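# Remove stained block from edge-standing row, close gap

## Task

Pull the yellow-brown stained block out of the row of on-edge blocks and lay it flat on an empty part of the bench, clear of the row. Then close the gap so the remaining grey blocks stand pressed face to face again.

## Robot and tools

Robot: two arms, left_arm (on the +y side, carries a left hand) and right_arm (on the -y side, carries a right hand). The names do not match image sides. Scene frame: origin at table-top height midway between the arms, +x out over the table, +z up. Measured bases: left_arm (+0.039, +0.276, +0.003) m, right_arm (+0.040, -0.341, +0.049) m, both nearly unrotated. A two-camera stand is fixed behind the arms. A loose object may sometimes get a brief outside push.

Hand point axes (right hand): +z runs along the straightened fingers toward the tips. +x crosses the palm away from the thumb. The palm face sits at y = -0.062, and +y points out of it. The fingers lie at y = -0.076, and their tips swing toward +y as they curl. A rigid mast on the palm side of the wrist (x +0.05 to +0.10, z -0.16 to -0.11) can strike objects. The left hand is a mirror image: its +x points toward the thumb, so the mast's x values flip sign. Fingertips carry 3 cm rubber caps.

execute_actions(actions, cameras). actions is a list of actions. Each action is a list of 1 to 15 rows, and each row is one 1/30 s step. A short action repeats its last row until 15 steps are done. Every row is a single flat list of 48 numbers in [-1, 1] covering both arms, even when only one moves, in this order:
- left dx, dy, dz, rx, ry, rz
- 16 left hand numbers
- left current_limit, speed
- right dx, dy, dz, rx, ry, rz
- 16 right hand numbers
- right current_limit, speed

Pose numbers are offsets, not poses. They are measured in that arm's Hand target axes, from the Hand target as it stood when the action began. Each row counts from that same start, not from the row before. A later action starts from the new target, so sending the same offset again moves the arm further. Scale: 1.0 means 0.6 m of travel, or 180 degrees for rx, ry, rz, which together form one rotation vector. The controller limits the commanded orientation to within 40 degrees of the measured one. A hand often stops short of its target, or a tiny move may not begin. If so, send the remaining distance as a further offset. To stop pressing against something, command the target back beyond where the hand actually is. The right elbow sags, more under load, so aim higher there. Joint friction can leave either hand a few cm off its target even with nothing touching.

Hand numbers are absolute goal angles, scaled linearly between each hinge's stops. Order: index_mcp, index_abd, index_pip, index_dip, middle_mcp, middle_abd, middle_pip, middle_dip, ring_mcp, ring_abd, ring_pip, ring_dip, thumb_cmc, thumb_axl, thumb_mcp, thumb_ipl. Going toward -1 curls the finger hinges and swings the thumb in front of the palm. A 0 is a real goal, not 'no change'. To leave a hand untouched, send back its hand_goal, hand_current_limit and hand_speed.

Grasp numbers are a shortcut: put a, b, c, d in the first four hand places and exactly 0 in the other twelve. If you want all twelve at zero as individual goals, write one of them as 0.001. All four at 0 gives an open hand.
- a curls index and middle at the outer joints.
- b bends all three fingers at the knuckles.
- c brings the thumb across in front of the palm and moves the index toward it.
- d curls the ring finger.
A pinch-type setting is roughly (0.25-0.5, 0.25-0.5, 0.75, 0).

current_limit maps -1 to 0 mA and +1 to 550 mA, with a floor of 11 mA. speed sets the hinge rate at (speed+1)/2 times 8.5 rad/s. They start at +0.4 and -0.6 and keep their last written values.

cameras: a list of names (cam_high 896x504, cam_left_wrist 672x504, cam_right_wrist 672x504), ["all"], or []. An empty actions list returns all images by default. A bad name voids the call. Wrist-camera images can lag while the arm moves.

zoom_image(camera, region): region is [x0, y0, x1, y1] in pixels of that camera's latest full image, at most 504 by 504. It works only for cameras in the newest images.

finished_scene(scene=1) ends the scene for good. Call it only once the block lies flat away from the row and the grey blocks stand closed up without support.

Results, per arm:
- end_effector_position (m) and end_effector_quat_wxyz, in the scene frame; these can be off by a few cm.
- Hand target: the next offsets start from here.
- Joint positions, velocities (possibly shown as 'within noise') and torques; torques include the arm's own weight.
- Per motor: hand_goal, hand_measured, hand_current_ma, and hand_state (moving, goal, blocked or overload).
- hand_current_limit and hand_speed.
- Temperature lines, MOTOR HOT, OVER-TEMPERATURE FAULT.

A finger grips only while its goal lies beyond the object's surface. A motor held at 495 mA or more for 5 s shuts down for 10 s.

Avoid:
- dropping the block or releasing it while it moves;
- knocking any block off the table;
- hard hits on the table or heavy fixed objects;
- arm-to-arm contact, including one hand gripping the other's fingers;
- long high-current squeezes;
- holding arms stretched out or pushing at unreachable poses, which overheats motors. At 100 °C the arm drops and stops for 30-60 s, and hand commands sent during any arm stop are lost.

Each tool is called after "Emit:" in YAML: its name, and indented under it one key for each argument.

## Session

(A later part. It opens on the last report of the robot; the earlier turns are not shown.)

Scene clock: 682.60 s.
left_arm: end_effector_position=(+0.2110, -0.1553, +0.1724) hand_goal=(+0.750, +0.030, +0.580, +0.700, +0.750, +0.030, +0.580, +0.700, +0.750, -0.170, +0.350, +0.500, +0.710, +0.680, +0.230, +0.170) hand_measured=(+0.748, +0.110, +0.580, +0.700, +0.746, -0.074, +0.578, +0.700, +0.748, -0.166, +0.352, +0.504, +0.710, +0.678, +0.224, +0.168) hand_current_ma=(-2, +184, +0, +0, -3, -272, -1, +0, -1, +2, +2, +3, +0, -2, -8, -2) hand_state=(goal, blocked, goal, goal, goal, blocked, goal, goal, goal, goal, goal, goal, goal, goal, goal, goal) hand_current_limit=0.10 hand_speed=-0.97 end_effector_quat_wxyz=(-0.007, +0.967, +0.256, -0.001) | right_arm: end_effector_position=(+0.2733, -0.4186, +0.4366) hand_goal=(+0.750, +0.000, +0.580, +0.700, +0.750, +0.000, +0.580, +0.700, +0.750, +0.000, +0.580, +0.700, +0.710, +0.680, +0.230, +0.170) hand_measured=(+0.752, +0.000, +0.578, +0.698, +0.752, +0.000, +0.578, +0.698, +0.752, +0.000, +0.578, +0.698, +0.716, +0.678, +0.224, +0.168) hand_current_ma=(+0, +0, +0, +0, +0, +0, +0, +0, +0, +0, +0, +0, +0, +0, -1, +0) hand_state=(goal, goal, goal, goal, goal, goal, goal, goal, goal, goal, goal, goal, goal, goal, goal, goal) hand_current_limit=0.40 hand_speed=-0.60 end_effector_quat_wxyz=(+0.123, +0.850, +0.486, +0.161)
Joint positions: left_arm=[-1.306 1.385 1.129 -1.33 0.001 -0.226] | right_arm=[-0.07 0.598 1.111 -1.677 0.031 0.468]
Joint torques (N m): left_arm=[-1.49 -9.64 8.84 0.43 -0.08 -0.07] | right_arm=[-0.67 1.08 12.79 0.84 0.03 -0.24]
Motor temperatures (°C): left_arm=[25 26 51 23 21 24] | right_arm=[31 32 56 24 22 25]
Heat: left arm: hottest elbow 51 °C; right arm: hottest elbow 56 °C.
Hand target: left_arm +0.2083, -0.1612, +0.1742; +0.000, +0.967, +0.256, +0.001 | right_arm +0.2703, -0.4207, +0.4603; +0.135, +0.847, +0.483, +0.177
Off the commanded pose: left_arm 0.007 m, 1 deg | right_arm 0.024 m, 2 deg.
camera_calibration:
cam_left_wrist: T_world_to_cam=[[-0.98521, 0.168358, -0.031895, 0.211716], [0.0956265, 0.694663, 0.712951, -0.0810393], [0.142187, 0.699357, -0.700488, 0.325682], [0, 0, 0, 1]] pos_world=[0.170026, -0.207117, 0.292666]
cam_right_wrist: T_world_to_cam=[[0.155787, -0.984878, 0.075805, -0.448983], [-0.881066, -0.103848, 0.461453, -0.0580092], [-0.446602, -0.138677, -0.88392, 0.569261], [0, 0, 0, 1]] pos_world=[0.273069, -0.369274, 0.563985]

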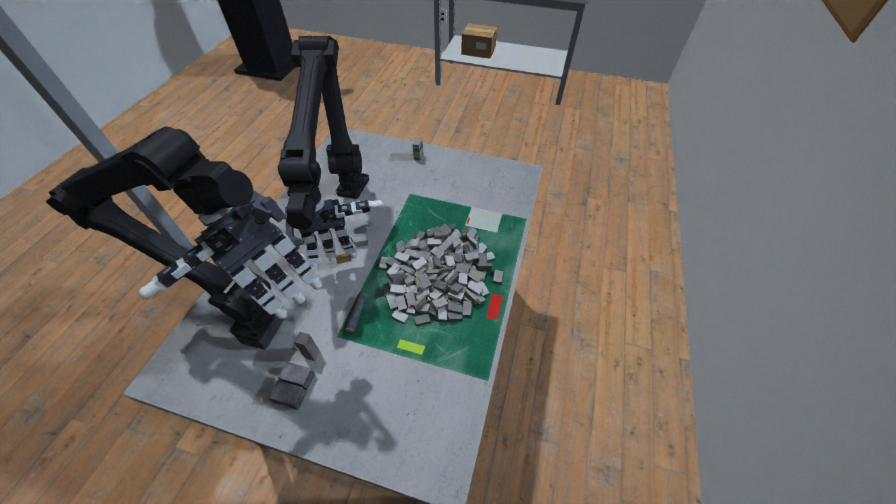

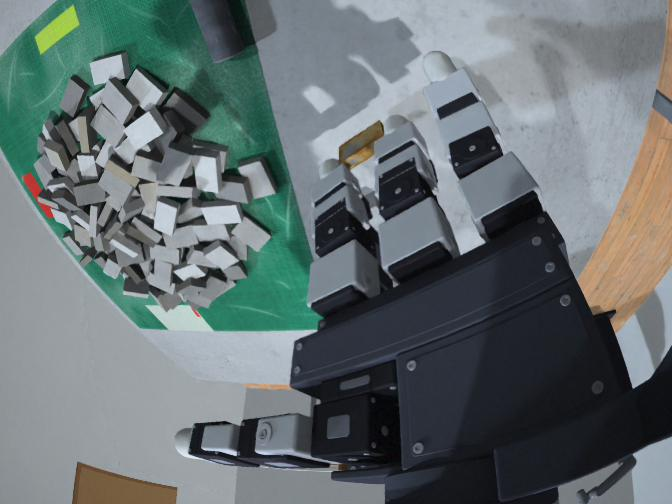

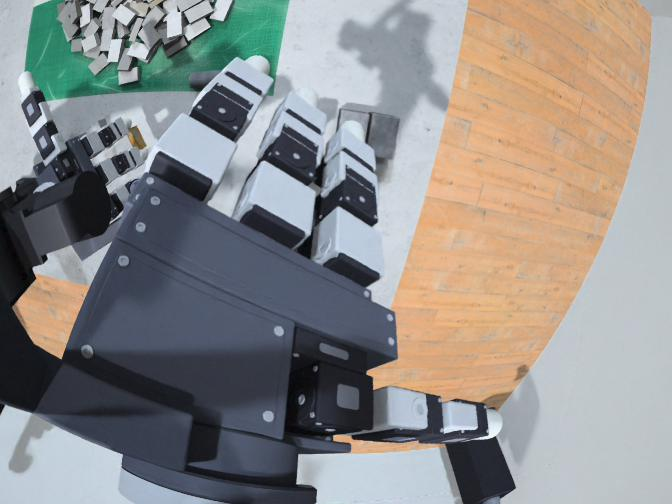

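Emit:
execute_actions:
  actions:
    - [[0,0,0.025,0,0,0,0.75,0.03,0.58,0.7,0.75,0.03,0.58,0.7,0.75,-0.17,0.35,0.5,0.71,0.68,0.23,0.17,0.1,-0.97,0,0,0,0,0,0,0,0,0,0,0,0,0,0,0,0,0,0,0,0,0,0,0.4,-0.6]]
    - [[0,0,0.022,0,0,0,0.75,0.03,0.58,0.7,0.75,0.03,0.58,0.7,0.75,-0.17,0.35,0.5,0.71,0.68,0.23,0.17,0.1,-0.97,0,0,0,0,0,0,0,0,0,0,0,0,0,0,0,0,0,0,0,0,0,0,0.4,-0.6]]
  cameras: ["all"]

Emit:
zoom_image:
  camera: "cam_left_wrist"
  region: [290, 60, 430, 190]

Emit:
zoom_image:
  camera: "cam_high"
  region: [310, 230, 380, 290]

Emit:
zoom_image:
  camera: "cam_right_wrist"
  region: [80, 90, 170, 180]

Scene clock: 691.33 s.
left_arm: end_effector_position=(+0.2111, -0.1555, +0.1454) hand_goal=(+0.750, +0.030, +0.580, +0.700, +0.750, +0.030, +0.580, +0.700, +0.750, -0.170, +0.350, +0.500, +0.710, +0.680, +0.230, +0.170) hand_measured=(+0.748, +0.110, +0.580, +0.700, +0.746, -0.074, +0.578, +0.700, +0.748, -0.166, +0.352, +0.504, +0.710, +0.678, +0.224, +0.168) hand_current_ma=(-2, +184, +0, +0, -3, -272, -1, +0, -1, +2, +2, +3, +0, -2, -8, -2) hand_state=(goal, blocked, goal, goal, goal, blocked, goal, goal, goal, goal, goal, goal, goal, goal, goal, goal) hand_current_limit=0.10 hand_speed=-0.97 end_effector_quat_wxyz=(-0.006, +0.967, +0.256, -0.001) | right_arm: end_effector_position=(+0.2733, -0.4186, +0.4366) hand_goal=(+0.750, +0.000, +0.580, +0.700, +0.750, +0.000, +0.580, +0.700, +0.750, +0.000, +0.580, +0.700, +0.710, +0.680, +0.230, +0.170) hand_measured=(+0.752, +0.000, +0.578, +0.698, +0.752, +0.000, +0.578, +0.698, +0.752, +0.000, +0.578, +0.698, +0.716, +0.678, +0.224, +0.168) hand_current_ma=(+0, +0, +0, +0, +0, +0, +0, +0, +0, +0, +0, +0, +0, +0, -1, +0) hand_state=(goal, goal, goal, goal, goal, goal, goal, goal, goal, goal, goal, goal, goal, goal, goal, goal) hand_current_limit=0.40 hand_speed=-0.60 end_effector_quat_wxyz=(+0.123, +0.850, +0.486, +0.161)
Joint positions: left_arm=[-1.306 1.405 1.075 -1.253 0.001 -0.226] | right_arm=[-0.07 0.598 1.111 -1.677 0.031 0.468]
Joint torques (N m): left_arm=[-1.32 -9.82 8.75 0.39 -0.08 -0.11] | right_arm=[-0.79 1.08 12.79 0.84 0.03 -0.24]
Motor temperatures (°C): left_arm=[25 26 50 23 21 24] | right_arm=[31 32 56 24 22 25]
Heat: left arm: hottest elbow 50 °C; right arm: hottest elbow 56 °C.
Hand target: left_arm +0.2083, -0.1611, +0.1460; +0.000, +0.967, +0.256, +0.001 | right_arm +0.2703, -0.4207, +0.4603; +0.135, +0.847, +0.483, +0.177
Off the commanded pose: left_arm 0.006 m, 1 deg | right_arm 0.024 m, 2 deg.
camera_calibration:
cam_left_wrist: T_world_to_cam=[[-0.985197, 0.168204, -0.0330911, 0.211124], [0.0950258, 0.696504, 0.711233, -0.0609871], [0.14268, 0.69756, -0.702177, 0.306758], [0, 0, 0, 1]] pos_world=[0.170026, -0.207016, 0.26576]
cam_right_wrist: T_world_to_cam=[[0.155787, -0.984878, 0.075805, -0.448983], [-0.881066, -0.103848, 0.461453, -0.0580092], [-0.446602, -0.138677, -0.88392, 0.569261], [0, 0, 0, 1]] pos_world=[0.273069, -0.369274, 0.563985]

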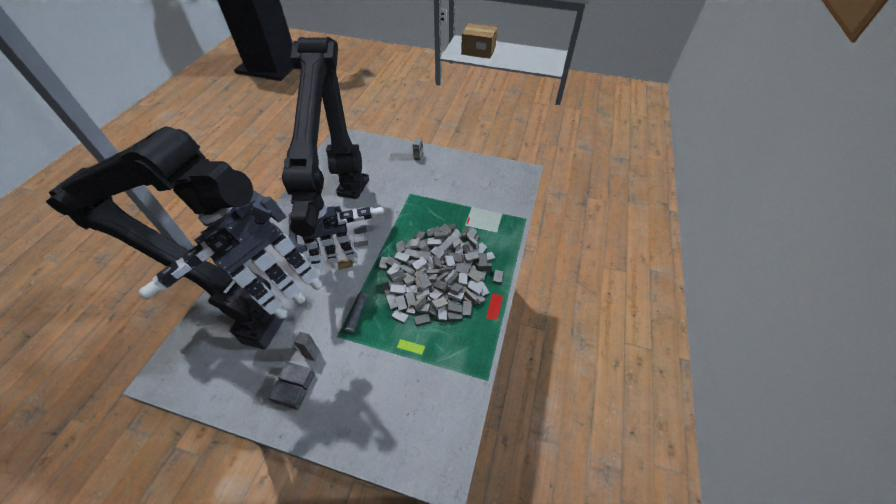

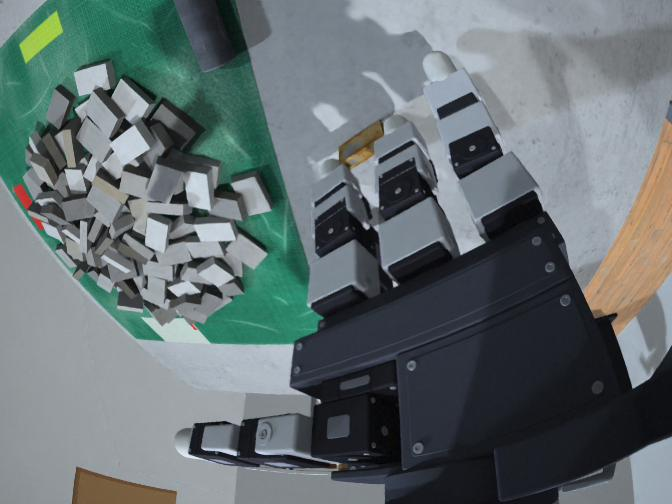

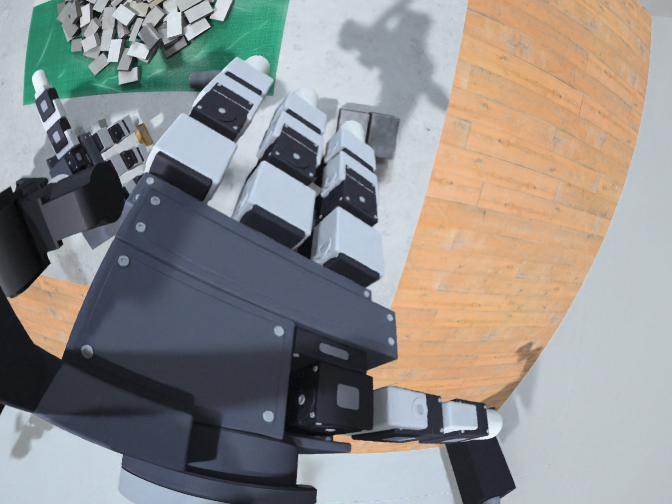

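Scaled by 3.600 from the camera's 672x504 image, which has a finer 960x720 frame.

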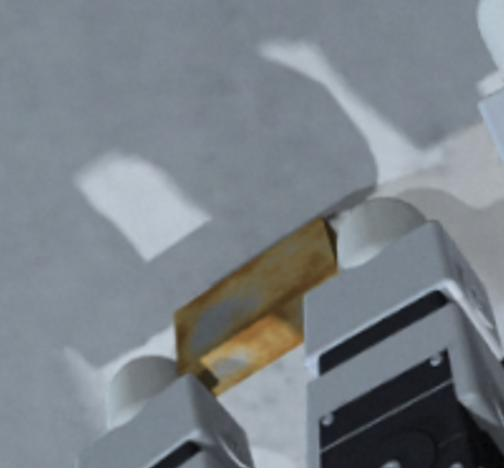

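Scaled by 7.200 from the camera's 896x504 image, which has a finer 1280x720 frame.

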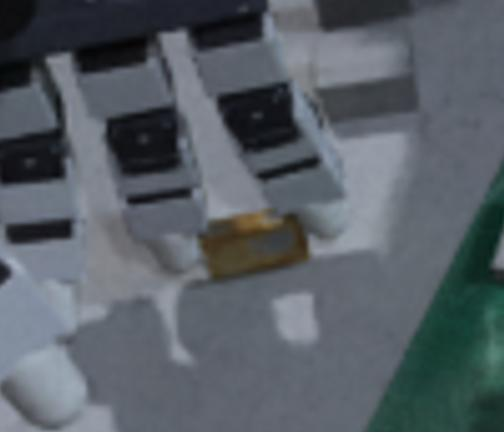

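Scaled by 5.600 from the camera's 672x504 image, which has a finer 960x720 frame.

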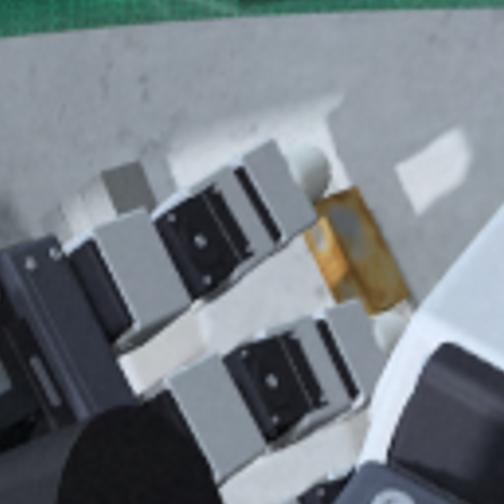

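Emit:
execute_actions:
  actions:
    - [[0,0,0.012,0,0,0,0.75,0.03,0.58,0.7,0.75,0.03,0.58,0.7,0.75,-0.17,0.35,0.5,0.71,0.68,0.23,0.17,0.1,-0.97,0,0,0,0,0,0,0,0,0,0,0,0,0,0,0,0,0,0,0,0,0,0,0.4,-0.6]]
    - [[0,0.01,0.001,0,0,0,0.75,0.03,0.58,0.7,0.75,0.03,0.58,0.7,0.75,-0.17,0.35,0.5,0.71,0.68,0.23,0.17,0.1,-0.97,0,0,0,0,0,0,0,0,0,0,0,0,0,0,0,0,0,0,0,0,0,0,0.4,-0.6]]
    - [[0,0.01,0.001,0,0,0,0.75,0.03,0.58,0.7,0.75,0.03,0.58,0.7,0.75,-0.17,0.35,0.5,0.71,0.68,0.23,0.17,0.1,-0.97,0,0,0,0,0,0,0,0,0,0,0,0,0,0,0,0,0,0,0,0,0,0,0.4,-0.6]]
  cameras: ["cam_left_wrist","cam_high"]

Emit:
zoom_image:
  camera: "cam_left_wrist"
  region: [290, 60, 430, 190]

Emit:
zoom_image:
  camera: "cam_high"
  region: [310, 230, 380, 290]

Scene clock: 703.30 s.
left_arm: end_effector_position=(+0.2116, -0.1565, +0.1376) hand_goal=(+0.750, +0.030, +0.580, +0.700, +0.750, +0.030, +0.580, +0.700, +0.750, -0.170, +0.350, +0.500, +0.710, +0.680, +0.230, +0.170) hand_measured=(+0.748, +0.110, +0.580, +0.700, +0.748, -0.074, +0.578, +0.700, +0.748, -0.166, +0.352, +0.504, +0.710, +0.678, +0.224, +0.168) hand_current_ma=(-1, +184, +0, +0, -2, -270, -1, +0, -1, +2, +2, +3, +0, -2, -8, -2) hand_state=(goal, blocked, goal, goal, goal, blocked, goal, goal, goal, goal, goal, goal, goal, goal, goal, goal) hand_current_limit=0.10 hand_speed=-0.97 end_effector_quat_wxyz=(-0.006, +0.967, +0.256, +0.000) | right_arm: end_effector_position=(+0.2733, -0.4186, +0.4366) hand_goal=(+0.750, +0.000, +0.580, +0.700, +0.750, +0.000, +0.580, +0.700, +0.750, +0.000, +0.580, +0.700, +0.710, +0.680, +0.230, +0.170) hand_measured=(+0.752, +0.000, +0.578, +0.698, +0.752, +0.000, +0.578, +0.698, +0.752, +0.000, +0.578, +0.698, +0.716, +0.678, +0.224, +0.168) hand_current_ma=(+0, +0, +0, +0, +0, +0, +0, +0, +0, +0, +0, +0, +0, +0, -1, +0) hand_state=(goal, goal, goal, goal, goal, goal, goal, goal, goal, goal, goal, goal, goal, goal, goal, goal) hand_current_limit=0.40 hand_speed=-0.60 end_effector_quat_wxyz=(+0.123, +0.850, +0.486, +0.161)
Joint positions: left_arm=[-1.306 1.415 1.063 -1.231 0 -0.226] | right_arm=[-0.07 0.598 1.111 -1.677 0.031 0.468]
Joint torques (N m): left_arm=[-1.14 -7.65 11.04 0.44 -0.06 -0.06] | right_arm=[-0.62 1.08 12.81 0.8 0.03 -0.23]
Motor temperatures (°C): left_arm=[25 27 49 23 21 24] | right_arm=[31 32 56 24 22 25]
Heat: left arm: hottest elbow 49 °C; right arm: hottest elbow 56 °C.
Hand target: left_arm +0.2143, -0.1716, +0.1376; +0.000, +0.967, +0.256, +0.001 | right_arm +0.2703, -0.4207, +0.4603; +0.135, +0.847, +0.483, +0.177
Off the commanded pose: left_arm 0.015 m, 1 deg | right_arm 0.024 m, 2 deg.
camera_calibration:
cam_left_wrist: T_world_to_cam=[[-0.985143, 0.16828, -0.0342871, 0.211739], [0.0942316, 0.696571, 0.711273, -0.054569], [0.143577, 0.697474, -0.702079, 0.301653], [0, 0, 0, 1]] pos_world=[0.170425, -0.208016, 0.257858]
Images, in order (width x height): cam_high 896x504, cam_left_wrist 672x504.

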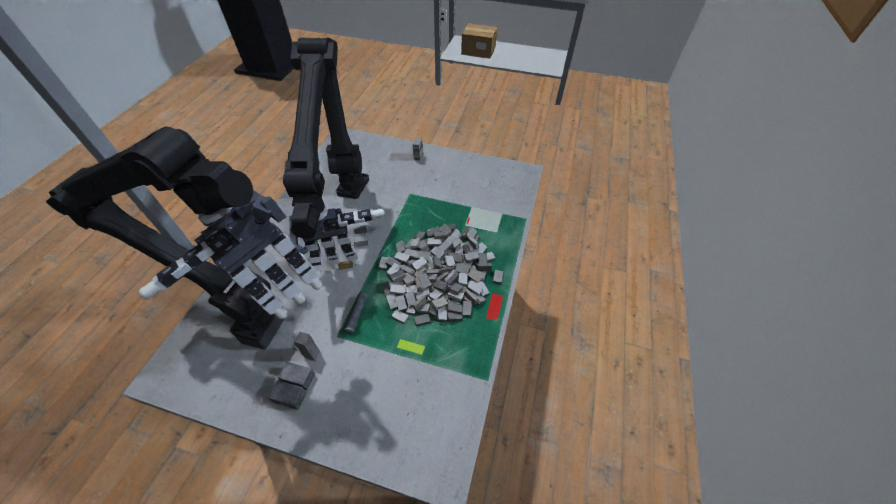

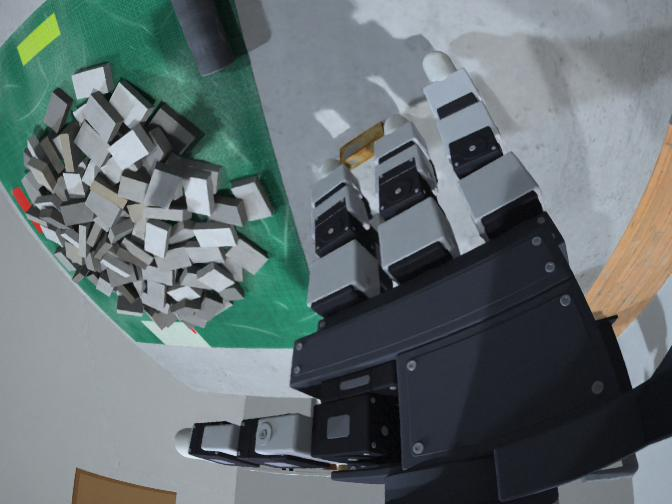

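Scaled by 3.600 from the camera's 672x504 image, which has a finer 960x720 frame.

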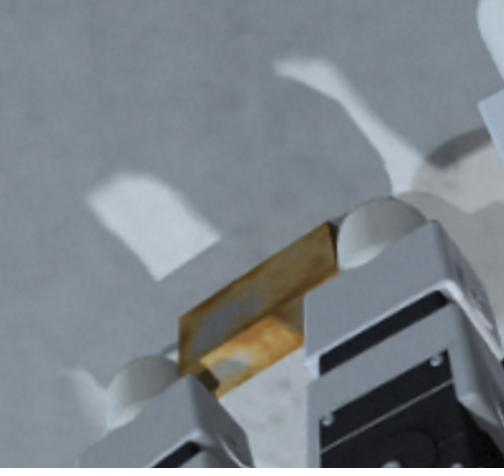

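Scaled by 7.200 from the camera's 896x504 image, which has a finer 1280x720 frame.

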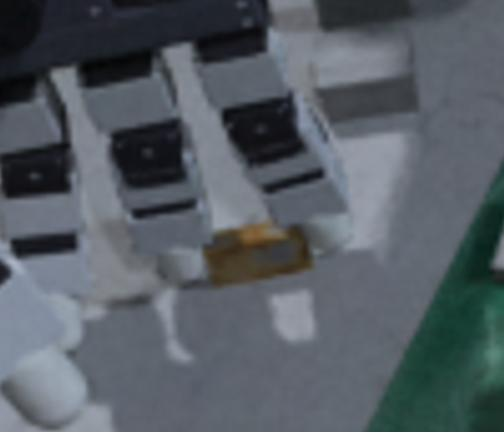

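Emit:
execute_actions:
  actions:
    - [[0,0,0.004,-0.012,0,0,0.75,0.03,0.58,0.7,0.75,0.03,0.58,0.7,0.75,-0.17,0.35,0.5,0.71,0.68,0.23,0.17,0.1,-0.97,0,0,0,0,0,0,0,0,0,0,0,0,0,0,0,0,0,0,0,0,0,0,0.4,-0.6]]
  cameras: ["cam_left_wrist","cam_high"]

Emit:
zoom_image:
  camera: "cam_left_wrist"
  region: [290, 60, 430, 190]

Emit:
zoom_image:
  camera: "cam_high"
  region: [310, 230, 380, 290]

Scene clock: 712.37 s.
left_arm: end_effector_position=(+0.2166, -0.1675, +0.1403) hand_goal=(+0.750, +0.030, +0.580, +0.700, +0.750, +0.030, +0.580, +0.700, +0.750, -0.170, +0.350, +0.500, +0.710, +0.680, +0.230, +0.170) hand_measured=(+0.752, +0.110, +0.584, +0.700, +0.754, -0.074, +0.584, +0.700, +0.748, -0.166, +0.352, +0.504, +0.710, +0.678, +0.224, +0.168) hand_current_ma=(+2, +184, +3, +0, +5, -270, +2, +0, -1, +2, +2, +3, +0, -2, -8, -2) hand_state=(goal, blocked, goal, goal, goal, blocked, goal, goal, goal, goal, goal, goal, goal, goal, goal, goal) hand_current_limit=0.10 hand_speed=-0.97 end_effector_quat_wxyz=(+0.016, +0.967, +0.256, +0.005) | right_arm: end_effector_position=(+0.2733, -0.4186, +0.4366) hand_goal=(+0.750, +0.000, +0.580, +0.700, +0.750, +0.000, +0.580, +0.700, +0.750, +0.000, +0.580, +0.700, +0.710, +0.680, +0.230, +0.170) hand_measured=(+0.752, +0.000, +0.578, +0.698, +0.752, +0.000, +0.578, +0.698, +0.752, +0.000, +0.578, +0.698, +0.716, +0.678, +0.224, +0.168) hand_current_ma=(+0, +0, +0, +0, +0, +0, +0, +0, +0, +0, +0, +0, +0, +0, -1, +0) hand_state=(goal, goal, goal, goal, goal, goal, goal, goal, goal, goal, goal, goal, goal, goal, goal, goal) hand_current_limit=0.40 hand_speed=-0.60 end_effector_quat_wxyz=(+0.123, +0.850, +0.486, +0.161)
Joint positions: left_arm=[-1.306 1.418 1.063 -1.182 -0.009 -0.226] | right_arm=[-0.07 0.598 1.111 -1.677 0.031 0.468]
Joint torques (N m): left_arm=[-1.14 -9.47 8.05 0.62 -0.02 -0.07] | right_arm=[-0.62 1.03 12.85 0.81 0.02 -0.24]
Motor temperatures (°C): left_arm=[25 27 50 23 21 24] | right_arm=[30 32 56 24 22 25]
Heat: left arm: hottest elbow 50 °C; right arm: hottest elbow 56 °C.
Hand target: left_arm +0.2142, -0.1717, +0.1353; +0.018, +0.967, +0.255, +0.005 | right_arm +0.2703, -0.4207, +0.4603; +0.135, +0.847, +0.483, +0.177
Off the commanded pose: left_arm 0.007 m, 0 deg | right_arm 0.024 m, 2 deg.
camera_calibration:
cam_left_wrist: T_world_to_cam=[[-0.984096, 0.166175, -0.0627794, 0.22199], [0.0787099, 0.72473, 0.684523, -0.0374601], [0.159249, 0.668695, -0.726283, 0.305758], [0, 0, 0, 1]] pos_world=[0.172716, -0.2142, 0.261646]
Images, in order (width x height): cam_high 896x504, cam_left_wrist 672x504.

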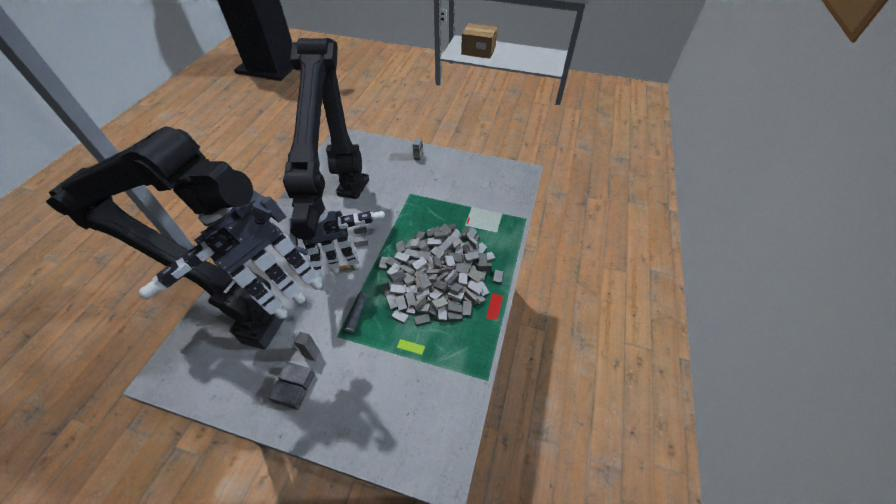

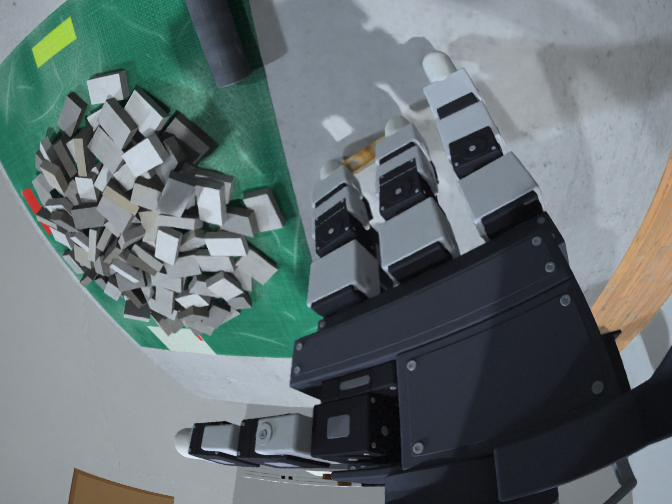

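Scaled by 3.600 from the camera's 672x504 image, which has a finer 960x720 frame.

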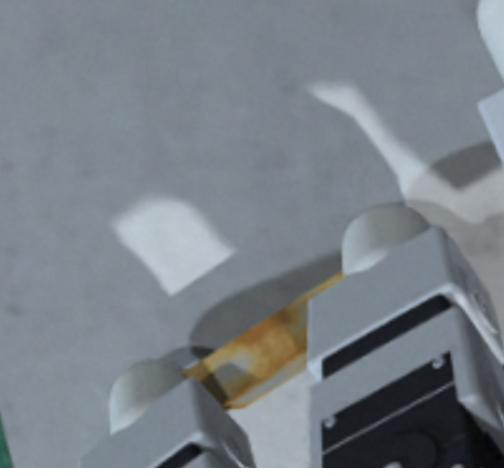

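Scaled by 7.200 from the camera's 896x504 image, which has a finer 1280x720 frame.

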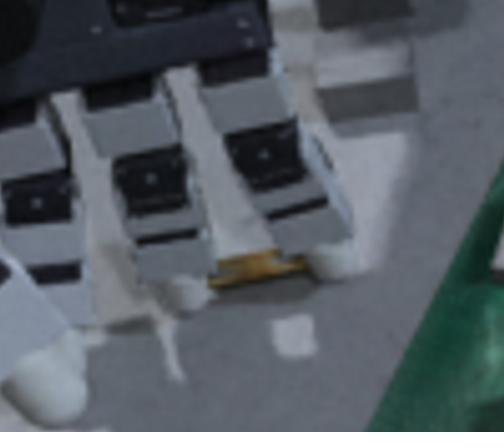

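Emit:
execute_actions:
  actions:
    - [[0,0.006,0.008,-0.004,0,0,0.75,0.03,0.58,0.7,0.75,0.03,0.58,0.7,0.75,-0.17,0.35,0.5,0.71,0.68,0.23,0.17,0.1,-0.97,0,0,0,0,0,0,0,0,0,0,0,0,0,0,0,0,0,0,0,0,0,0,0.4,-0.6]]
    - [[0,0.007,0.008,-0.004,0,0,0.75,0.03,0.58,0.7,0.75,0.03,0.58,0.7,0.75,-0.17,0.35,0.5,0.71,0.68,0.23,0.17,0.1,-0.97,0,0,0,0,0,0,0,0,0,0,0,0,0,0,0,0,0,0,0,0,0,0,0.4,-0.6]]
  cameras: ["cam_left_wrist","cam_high"]

Emit:
zoom_image:
  camera: "cam_left_wrist"
  region: [290, 60, 430, 190]

Emit:
zoom_image:
  camera: "cam_high"
  region: [310, 230, 380, 290]

Scene clock: 721.87 s.
left_arm: end_effector_position=(+0.2199, -0.1741, +0.1355) hand_goal=(+0.750, +0.030, +0.580, +0.700, +0.750, +0.030, +0.580, +0.700, +0.750, -0.170, +0.350, +0.500, +0.710, +0.680, +0.230, +0.170) hand_measured=(+0.752, +0.110, +0.580, +0.700, +0.762, -0.074, +0.588, +0.702, +0.748, -0.166, +0.352, +0.504, +0.710, +0.678, +0.224, +0.168) hand_current_ma=(+1, +184, +0, +0, +16, -270, +8, +2, -1, +2, +2, +3, +0, -2, -8, -2) hand_state=(goal, blocked, goal, goal, goal, blocked, goal, goal, goal, goal, goal, goal, goal, goal, goal, goal) hand_current_limit=0.10 hand_speed=-0.97 end_effector_quat_wxyz=(+0.031, +0.966, +0.256, +0.009) | right_arm: end_effector_position=(+0.2733, -0.4186, +0.4366) hand_goal=(+0.750, +0.000, +0.580, +0.700, +0.750, +0.000, +0.580, +0.700, +0.750, +0.000, +0.580, +0.700, +0.710, +0.680, +0.230, +0.170) hand_measured=(+0.752, +0.000, +0.578, +0.698, +0.752, +0.000, +0.578, +0.698, +0.752, +0.000, +0.578, +0.698, +0.716, +0.678, +0.224, +0.168) hand_current_ma=(+0, +0, +0, +0, +0, +0, +0, +0, +0, +0, +0, +0, +0, +0, -1, +0) hand_state=(goal, goal, goal, goal, goal, goal, goal, goal, goal, goal, goal, goal, goal, goal, goal, goal) hand_current_limit=0.40 hand_speed=-0.60 end_effector_quat_wxyz=(+0.123, +0.850, +0.486, +0.161)
Joint positions: left_arm=[-1.306 1.427 1.05 -1.132 -0.017 -0.226] | right_arm=[-0.07 0.598 1.111 -1.677 0.031 0.468]
Joint torques (N m): left_arm=[-0.73 -9.41 7.88 0.94 0.02 -0.05] | right_arm=[-0.73 1.14 12.77 0.8 0.03 -0.24]
Motor temperatures (°C): left_arm=[25 27 49 23 21 24] | right_arm=[30 31 56 24 22 25]
Heat: left arm: hottest elbow 49 °C; right arm: hottest elbow 56 °C.
Hand target: left_arm +0.2183, -0.1788, +0.1260; +0.030, +0.966, +0.255, +0.009 | right_arm +0.2703, -0.4207, +0.4603; +0.135, +0.847, +0.483, +0.177
Off the commanded pose: left_arm 0.011 m, 0 deg | right_arm 0.024 m, 2 deg.
camera_calibration:
cam_left_wrist: T_world_to_cam=[[-0.983051, 0.164034, -0.0818755, 0.228032], [0.0682395, 0.741898, 0.667032, -0.0219915], [0.170159, 0.650139, -0.740517, 0.302401], [0, 0, 0, 1]] pos_world=[0.174211, -0.217693, 0.257273]
Images, in order (width x height): cam_high 896x504, cam_left_wrist 672x504.

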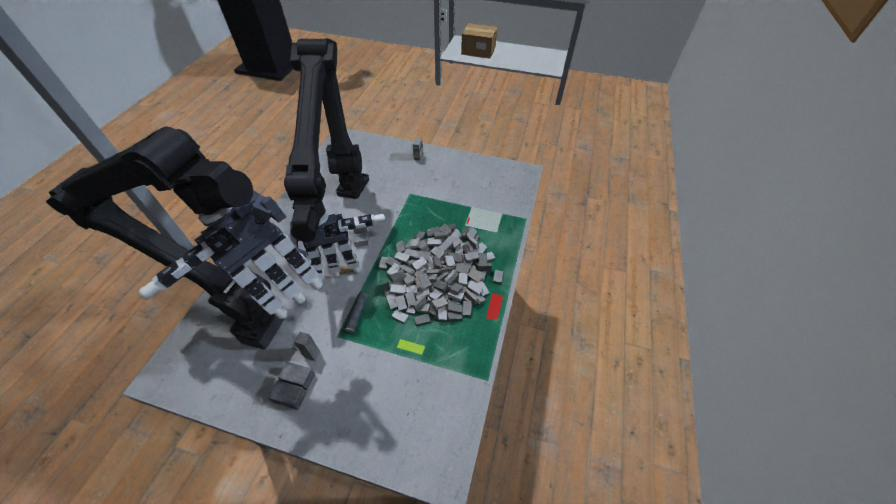

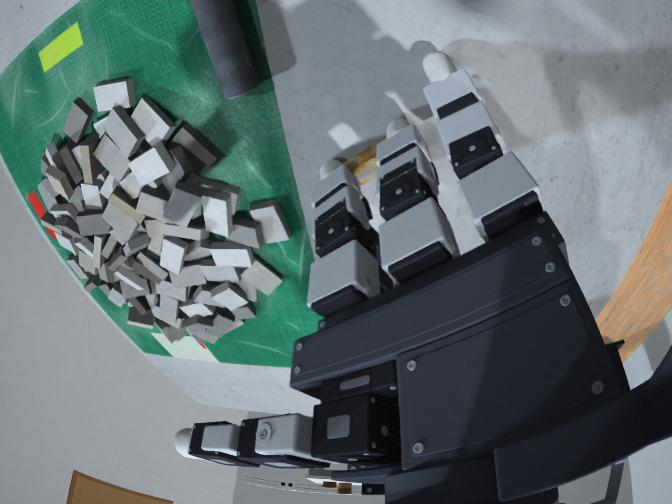

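Scaled by 3.600 from the camera's 672x504 image, which has a finer 960x720 frame.

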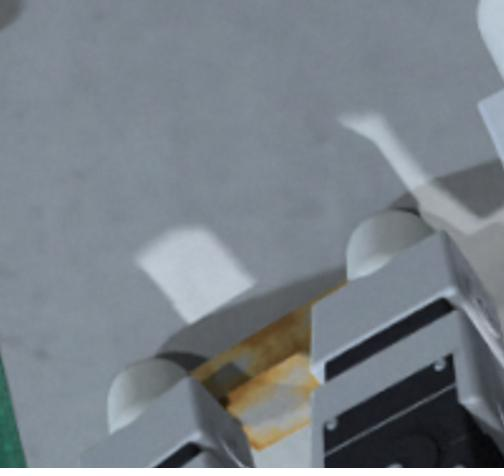

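Scaled by 7.200 from the camera's 896x504 image, which has a finer 1280x720 frame.

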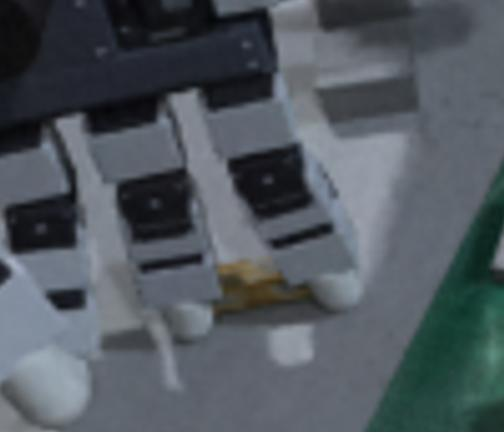

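Emit:
execute_actions:
  actions:
    - [[0,0.008,0.003,-0.005,0,0,0.75,0.03,0.58,0.7,0.75,0.03,0.58,0.7,0.75,-0.17,0.35,0.5,0.71,0.68,0.23,0.17,0.1,-0.97,0,0,0,0,0,0,0,0,0,0,0,0,0,0,0,0,0,0,0,0,0,0,0.4,-0.6]]
    - [[0,0.006,0.003,-0.004,0,0,0.75,0.03,0.58,0.7,0.75,0.03,0.58,0.7,0.75,-0.17,0.35,0.5,0.71,0.68,0.23,0.17,0.1,-0.97,0,0,0,0,0,0,0,0,0,0,0,0,0,0,0,0,0,0,0,0,0,0,0.4,-0.6]]
  cameras: ["cam_left_wrist","cam_high","cam_right_wrist"]

Emit:
zoom_image:
  camera: "cam_left_wrist"
  region: [290, 60, 430, 190]

Emit:
zoom_image:
  camera: "cam_high"
  region: [310, 230, 380, 290]

Emit:
zoom_image:
  camera: "cam_right_wrist"
  region: [80, 90, 170, 180]

Scene clock: 729.53 s.
left_arm: end_effector_position=(+0.2230, -0.1813, +0.1379) hand_goal=(+0.750, +0.030, +0.580, +0.700, +0.750, +0.030, +0.580, +0.700, +0.750, -0.170, +0.350, +0.500, +0.710, +0.680, +0.230, +0.170) hand_measured=(+0.740, +0.110, +0.576, +0.700, +0.804, -0.060, +0.614, +0.716, +0.748, -0.166, +0.352, +0.504, +0.710, +0.678, +0.224, +0.168) hand_current_ma=(-15, +184, -5, +0, +142, -224, +68, +23, -1, +2, +2, +3, +0, -2, -8, -2) hand_state=(goal, blocked, goal, goal, blocked, blocked, blocked, goal, goal, goal, goal, goal, goal, goal, goal, goal) hand_current_limit=0.10 hand_speed=-0.97 end_effector_quat_wxyz=(+0.047, +0.965, +0.256, +0.013) | right_arm: end_effector_position=(+0.2733, -0.4186, +0.4366) hand_goal=(+0.750, +0.000, +0.580, +0.700, +0.750, +0.000, +0.580, +0.700, +0.750, +0.000, +0.580, +0.700, +0.710, +0.680, +0.230, +0.170) hand_measured=(+0.752, +0.000, +0.578, +0.698, +0.752, +0.000, +0.578, +0.698, +0.752, +0.000, +0.578, +0.698, +0.716, +0.678, +0.224, +0.168) hand_current_ma=(+0, +0, +0, +0, +0, +0, +0, +0, +0, +0, +0, +0, +0, +0, -1, +0) hand_state=(goal, goal, goal, goal, goal, goal, goal, goal, goal, goal, goal, goal, goal, goal, goal, goal) hand_current_limit=0.40 hand_speed=-0.60 end_effector_quat_wxyz=(+0.123, +0.850, +0.486, +0.161)
Joint positions: left_arm=[-1.306 1.427 1.048 -1.097 -0.022 -0.226] | right_arm=[-0.07 0.598 1.111 -1.677 0.031 0.468]
Joint torques (N m): left_arm=[-0.67 -8.35 7.49 1.35 -0.04 -0.02] | right_arm=[-0.62 0.97 12.85 0.79 0.02 -0.24]
Motor temperatures (°C): left_arm=[25 27 47 23 21 24] | right_arm=[30 31 56 24 22 25]
Heat: left arm: hottest elbow 47 °C; right arm: hottest elbow 56 °C.
Hand target: left_arm +0.2226, -0.1864, +0.1230; +0.044, +0.966, +0.255, +0.012 | right_arm +0.2703, -0.4207, +0.4603; +0.135, +0.847, +0.483, +0.177
Off the commanded pose: left_arm 0.016 m, 0 deg | right_arm 0.024 m, 2 deg.
camera_calibration:
cam_left_wrist: T_world_to_cam=[[-0.98179, 0.160877, -0.101031, 0.23429], [0.0583565, 0.761518, 0.645511, -0.00983203], [0.180785, 0.627861, -0.757039, 0.304179], [0, 0, 0, 1]] pos_world=[0.175607, -0.221187, 0.260292]
cam_right_wrist: T_world_to_cam=[[0.155787, -0.984878, 0.075805, -0.448983], [-0.881066, -0.103848, 0.461453, -0.0580092], [-0.446602, -0.138677, -0.88392, 0.569261], [0, 0, 0, 1]] pos_world=[0.273069, -0.369274, 0.563985]

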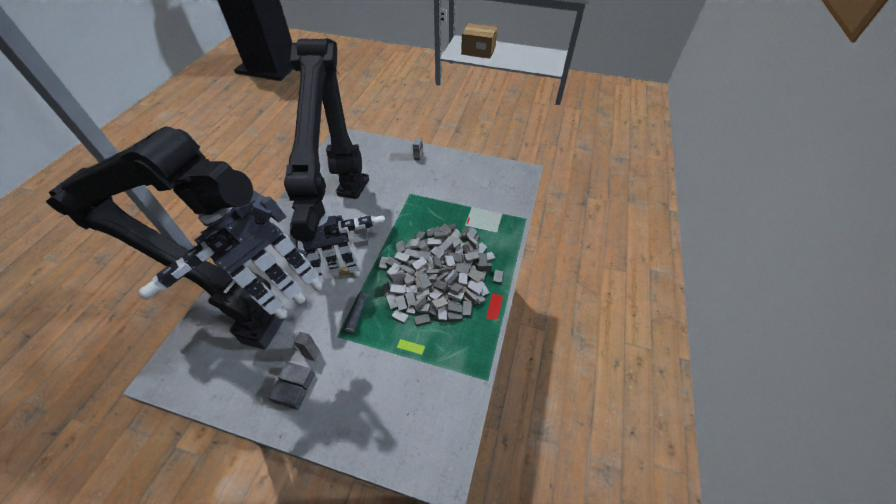

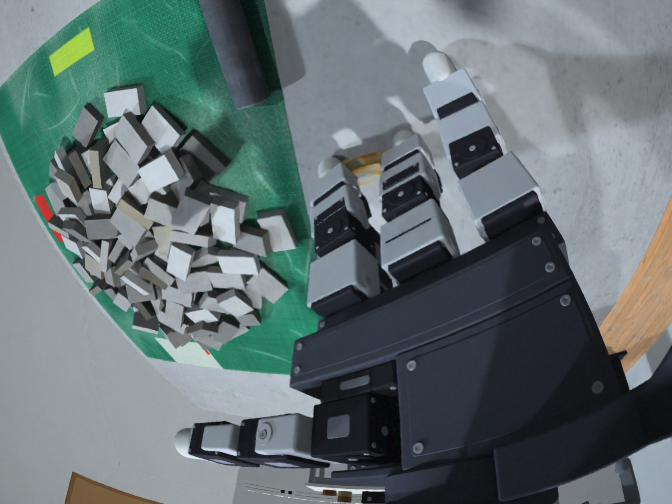

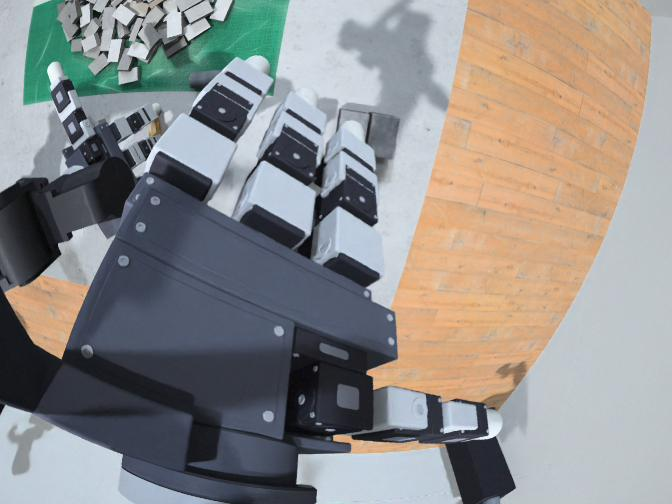

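Scaled by 3.600 from the camera's 672x504 image, which has a finer 960x720 frame.

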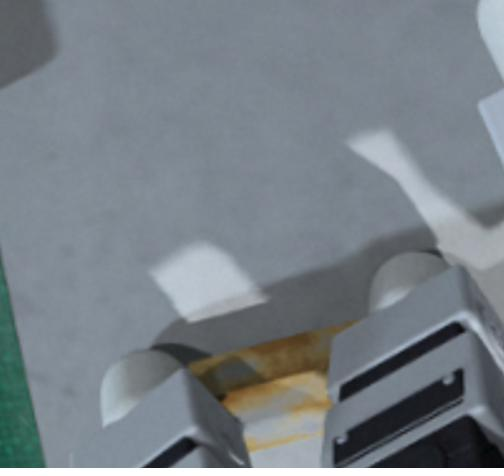

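Scaled by 7.200 from the camera's 896x504 image, which has a finer 1280x720 frame.

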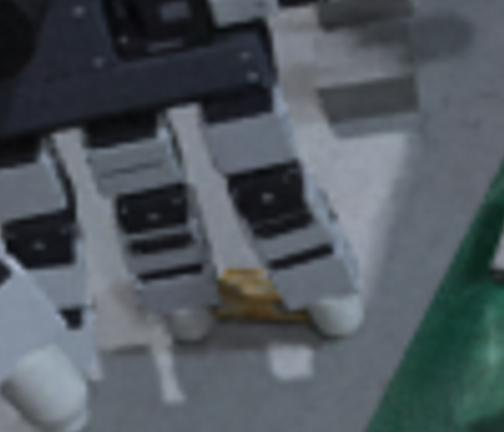

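Scaled by 5.600 from the camera's 672x504 image, which has a finer 960x720 frame.

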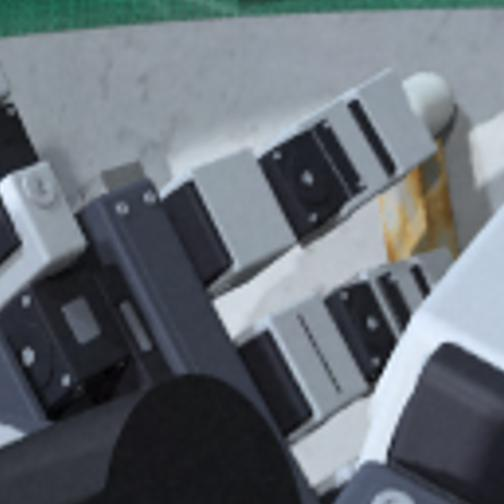

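Emit:
execute_actions:
  actions:
    - [[0,-0.004,-0.022,0.006,0,0,0.75,0.05,0.58,0.7,0.75,0.01,0.58,0.7,0.75,-0.17,0.35,0.5,0.71,0.68,0.23,0.17,0.1,-0.97,0,0,0,0,0,0,0,0,0,0,0,0,0,0,0,0,0,0,0,0,0,0,0.4,-0.6]]
  cameras: ["cam_left_wrist","cam_high"]

Emit:
zoom_image:
  camera: "cam_left_wrist"
  region: [290, 60, 430, 190]

Emit:
zoom_image:
  camera: "cam_high"
  region: [310, 230, 380, 290]

Scene clock: 739.83 s.
left_arm: end_effector_position=(+0.2222, -0.1787, +0.1368) hand_goal=(+0.750, +0.050, +0.580, +0.700, +0.750, +0.010, +0.580, +0.700, +0.750, -0.170, +0.350, +0.500, +0.710, +0.680, +0.230, +0.170) hand_measured=(+0.730, +0.110, +0.570, +0.698, +0.792, -0.060, +0.610, +0.714, +0.748, -0.166, +0.352, +0.504, +0.710, +0.678, +0.224, +0.168) hand_current_ma=(-36, +123, -13, -2, +100, -158, +55, +22, -1, +2, +2, +3, +0, -2, -8, -2) hand_state=(blocked, blocked, goal, goal, blocked, blocked, blocked, goal, goal, goal, goal, goal, goal, goal, goal, goal) hand_current_limit=0.10 hand_speed=-0.97 end_effector_quat_wxyz=(+0.041, +0.966, +0.256, +0.012) | right_arm: end_effector_position=(+0.2733, -0.4186, +0.4366) hand_goal=(+0.750, +0.000, +0.580, +0.700, +0.750, +0.000, +0.580, +0.700, +0.750, +0.000, +0.580, +0.700, +0.710, +0.680, +0.230, +0.170) hand_measured=(+0.752, +0.000, +0.578, +0.698, +0.752, +0.000, +0.578, +0.698, +0.752, +0.000, +0.578, +0.698, +0.716, +0.678, +0.224, +0.168) hand_current_ma=(+0, +0, +0, +0, +0, +0, +0, +0, +0, +0, +0, +0, +0, +0, -1, +0) hand_state=(goal, goal, goal, goal, goal, goal, goal, goal, goal, goal, goal, goal, goal, goal, goal, goal) hand_current_limit=0.40 hand_speed=-0.60 end_effector_quat_wxyz=(+0.123, +0.850, +0.486, +0.161)
Joint positions: left_arm=[-1.306 1.427 1.048 -1.108 -0.022 -0.226] | right_arm=[-0.07 0.598 1.111 -1.677 0.031 0.468]
Joint torques (N m): left_arm=[-0.85 -9.41 10.11 -0.31 0.15 -0.03] | right_arm=[-0.91 0.91 12.81 0.87 0.03 -0.25]
Motor temperatures (°C): left_arm=[25 27 46 23 21 24] | right_arm=[30 31 56 24 22 25]
Heat: left arm: hottest elbow 46 °C; right arm: hottest elbow 56 °C.
Hand target: left_arm +0.2208, -0.1832, +0.1359; +0.035, +0.966, +0.255, +0.010 | right_arm +0.2703, -0.4207, +0.4603; +0.135, +0.847, +0.483, +0.177
Off the commanded pose: left_arm 0.005 m, 1 deg | right_arm 0.024 m, 2 deg.
camera_calibration:
cam_left_wrist: T_world_to_cam=[[-0.982117, 0.161902, -0.0960972, 0.232572], [0.0604668, 0.754614, 0.653377, -0.0137584], [0.178299, 0.635882, -0.750908, 0.303071], [0, 0, 0, 1]] pos_world=[0.175207, -0.219989, 0.258917]
Images, in order (width x height): cam_high 896x504, cam_left_wrist 672x504.

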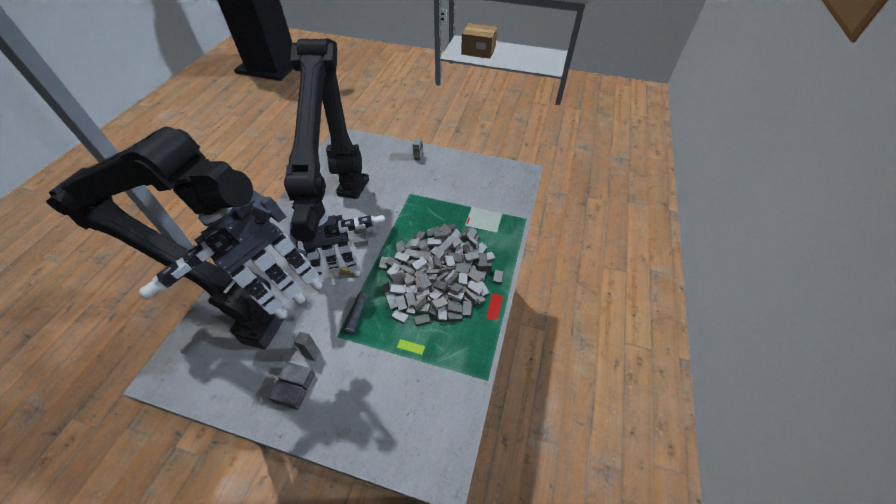

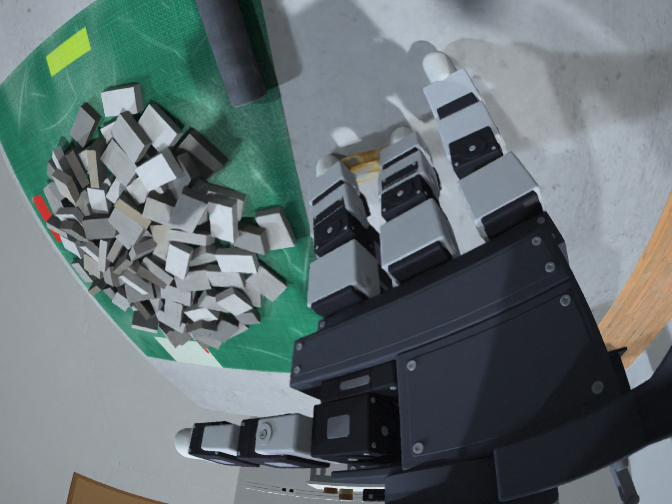

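Scaled by 3.600 from the camera's 672x504 image, which has a finer 960x720 frame.

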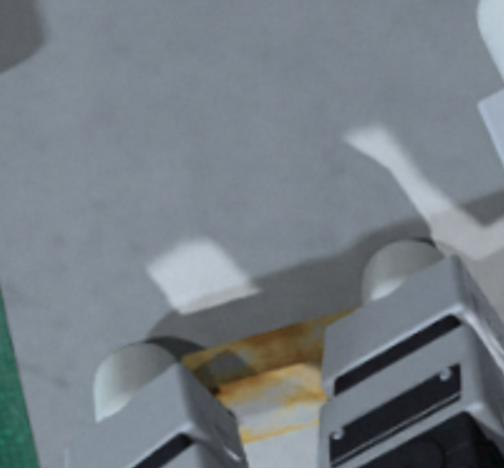

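Scaled by 7.200 from the camera's 896x504 image, which has a finer 1280x720 frame.

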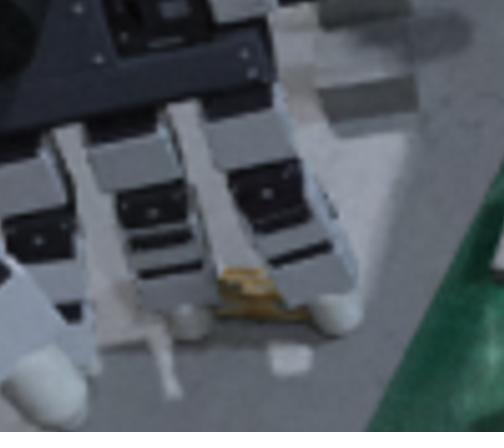

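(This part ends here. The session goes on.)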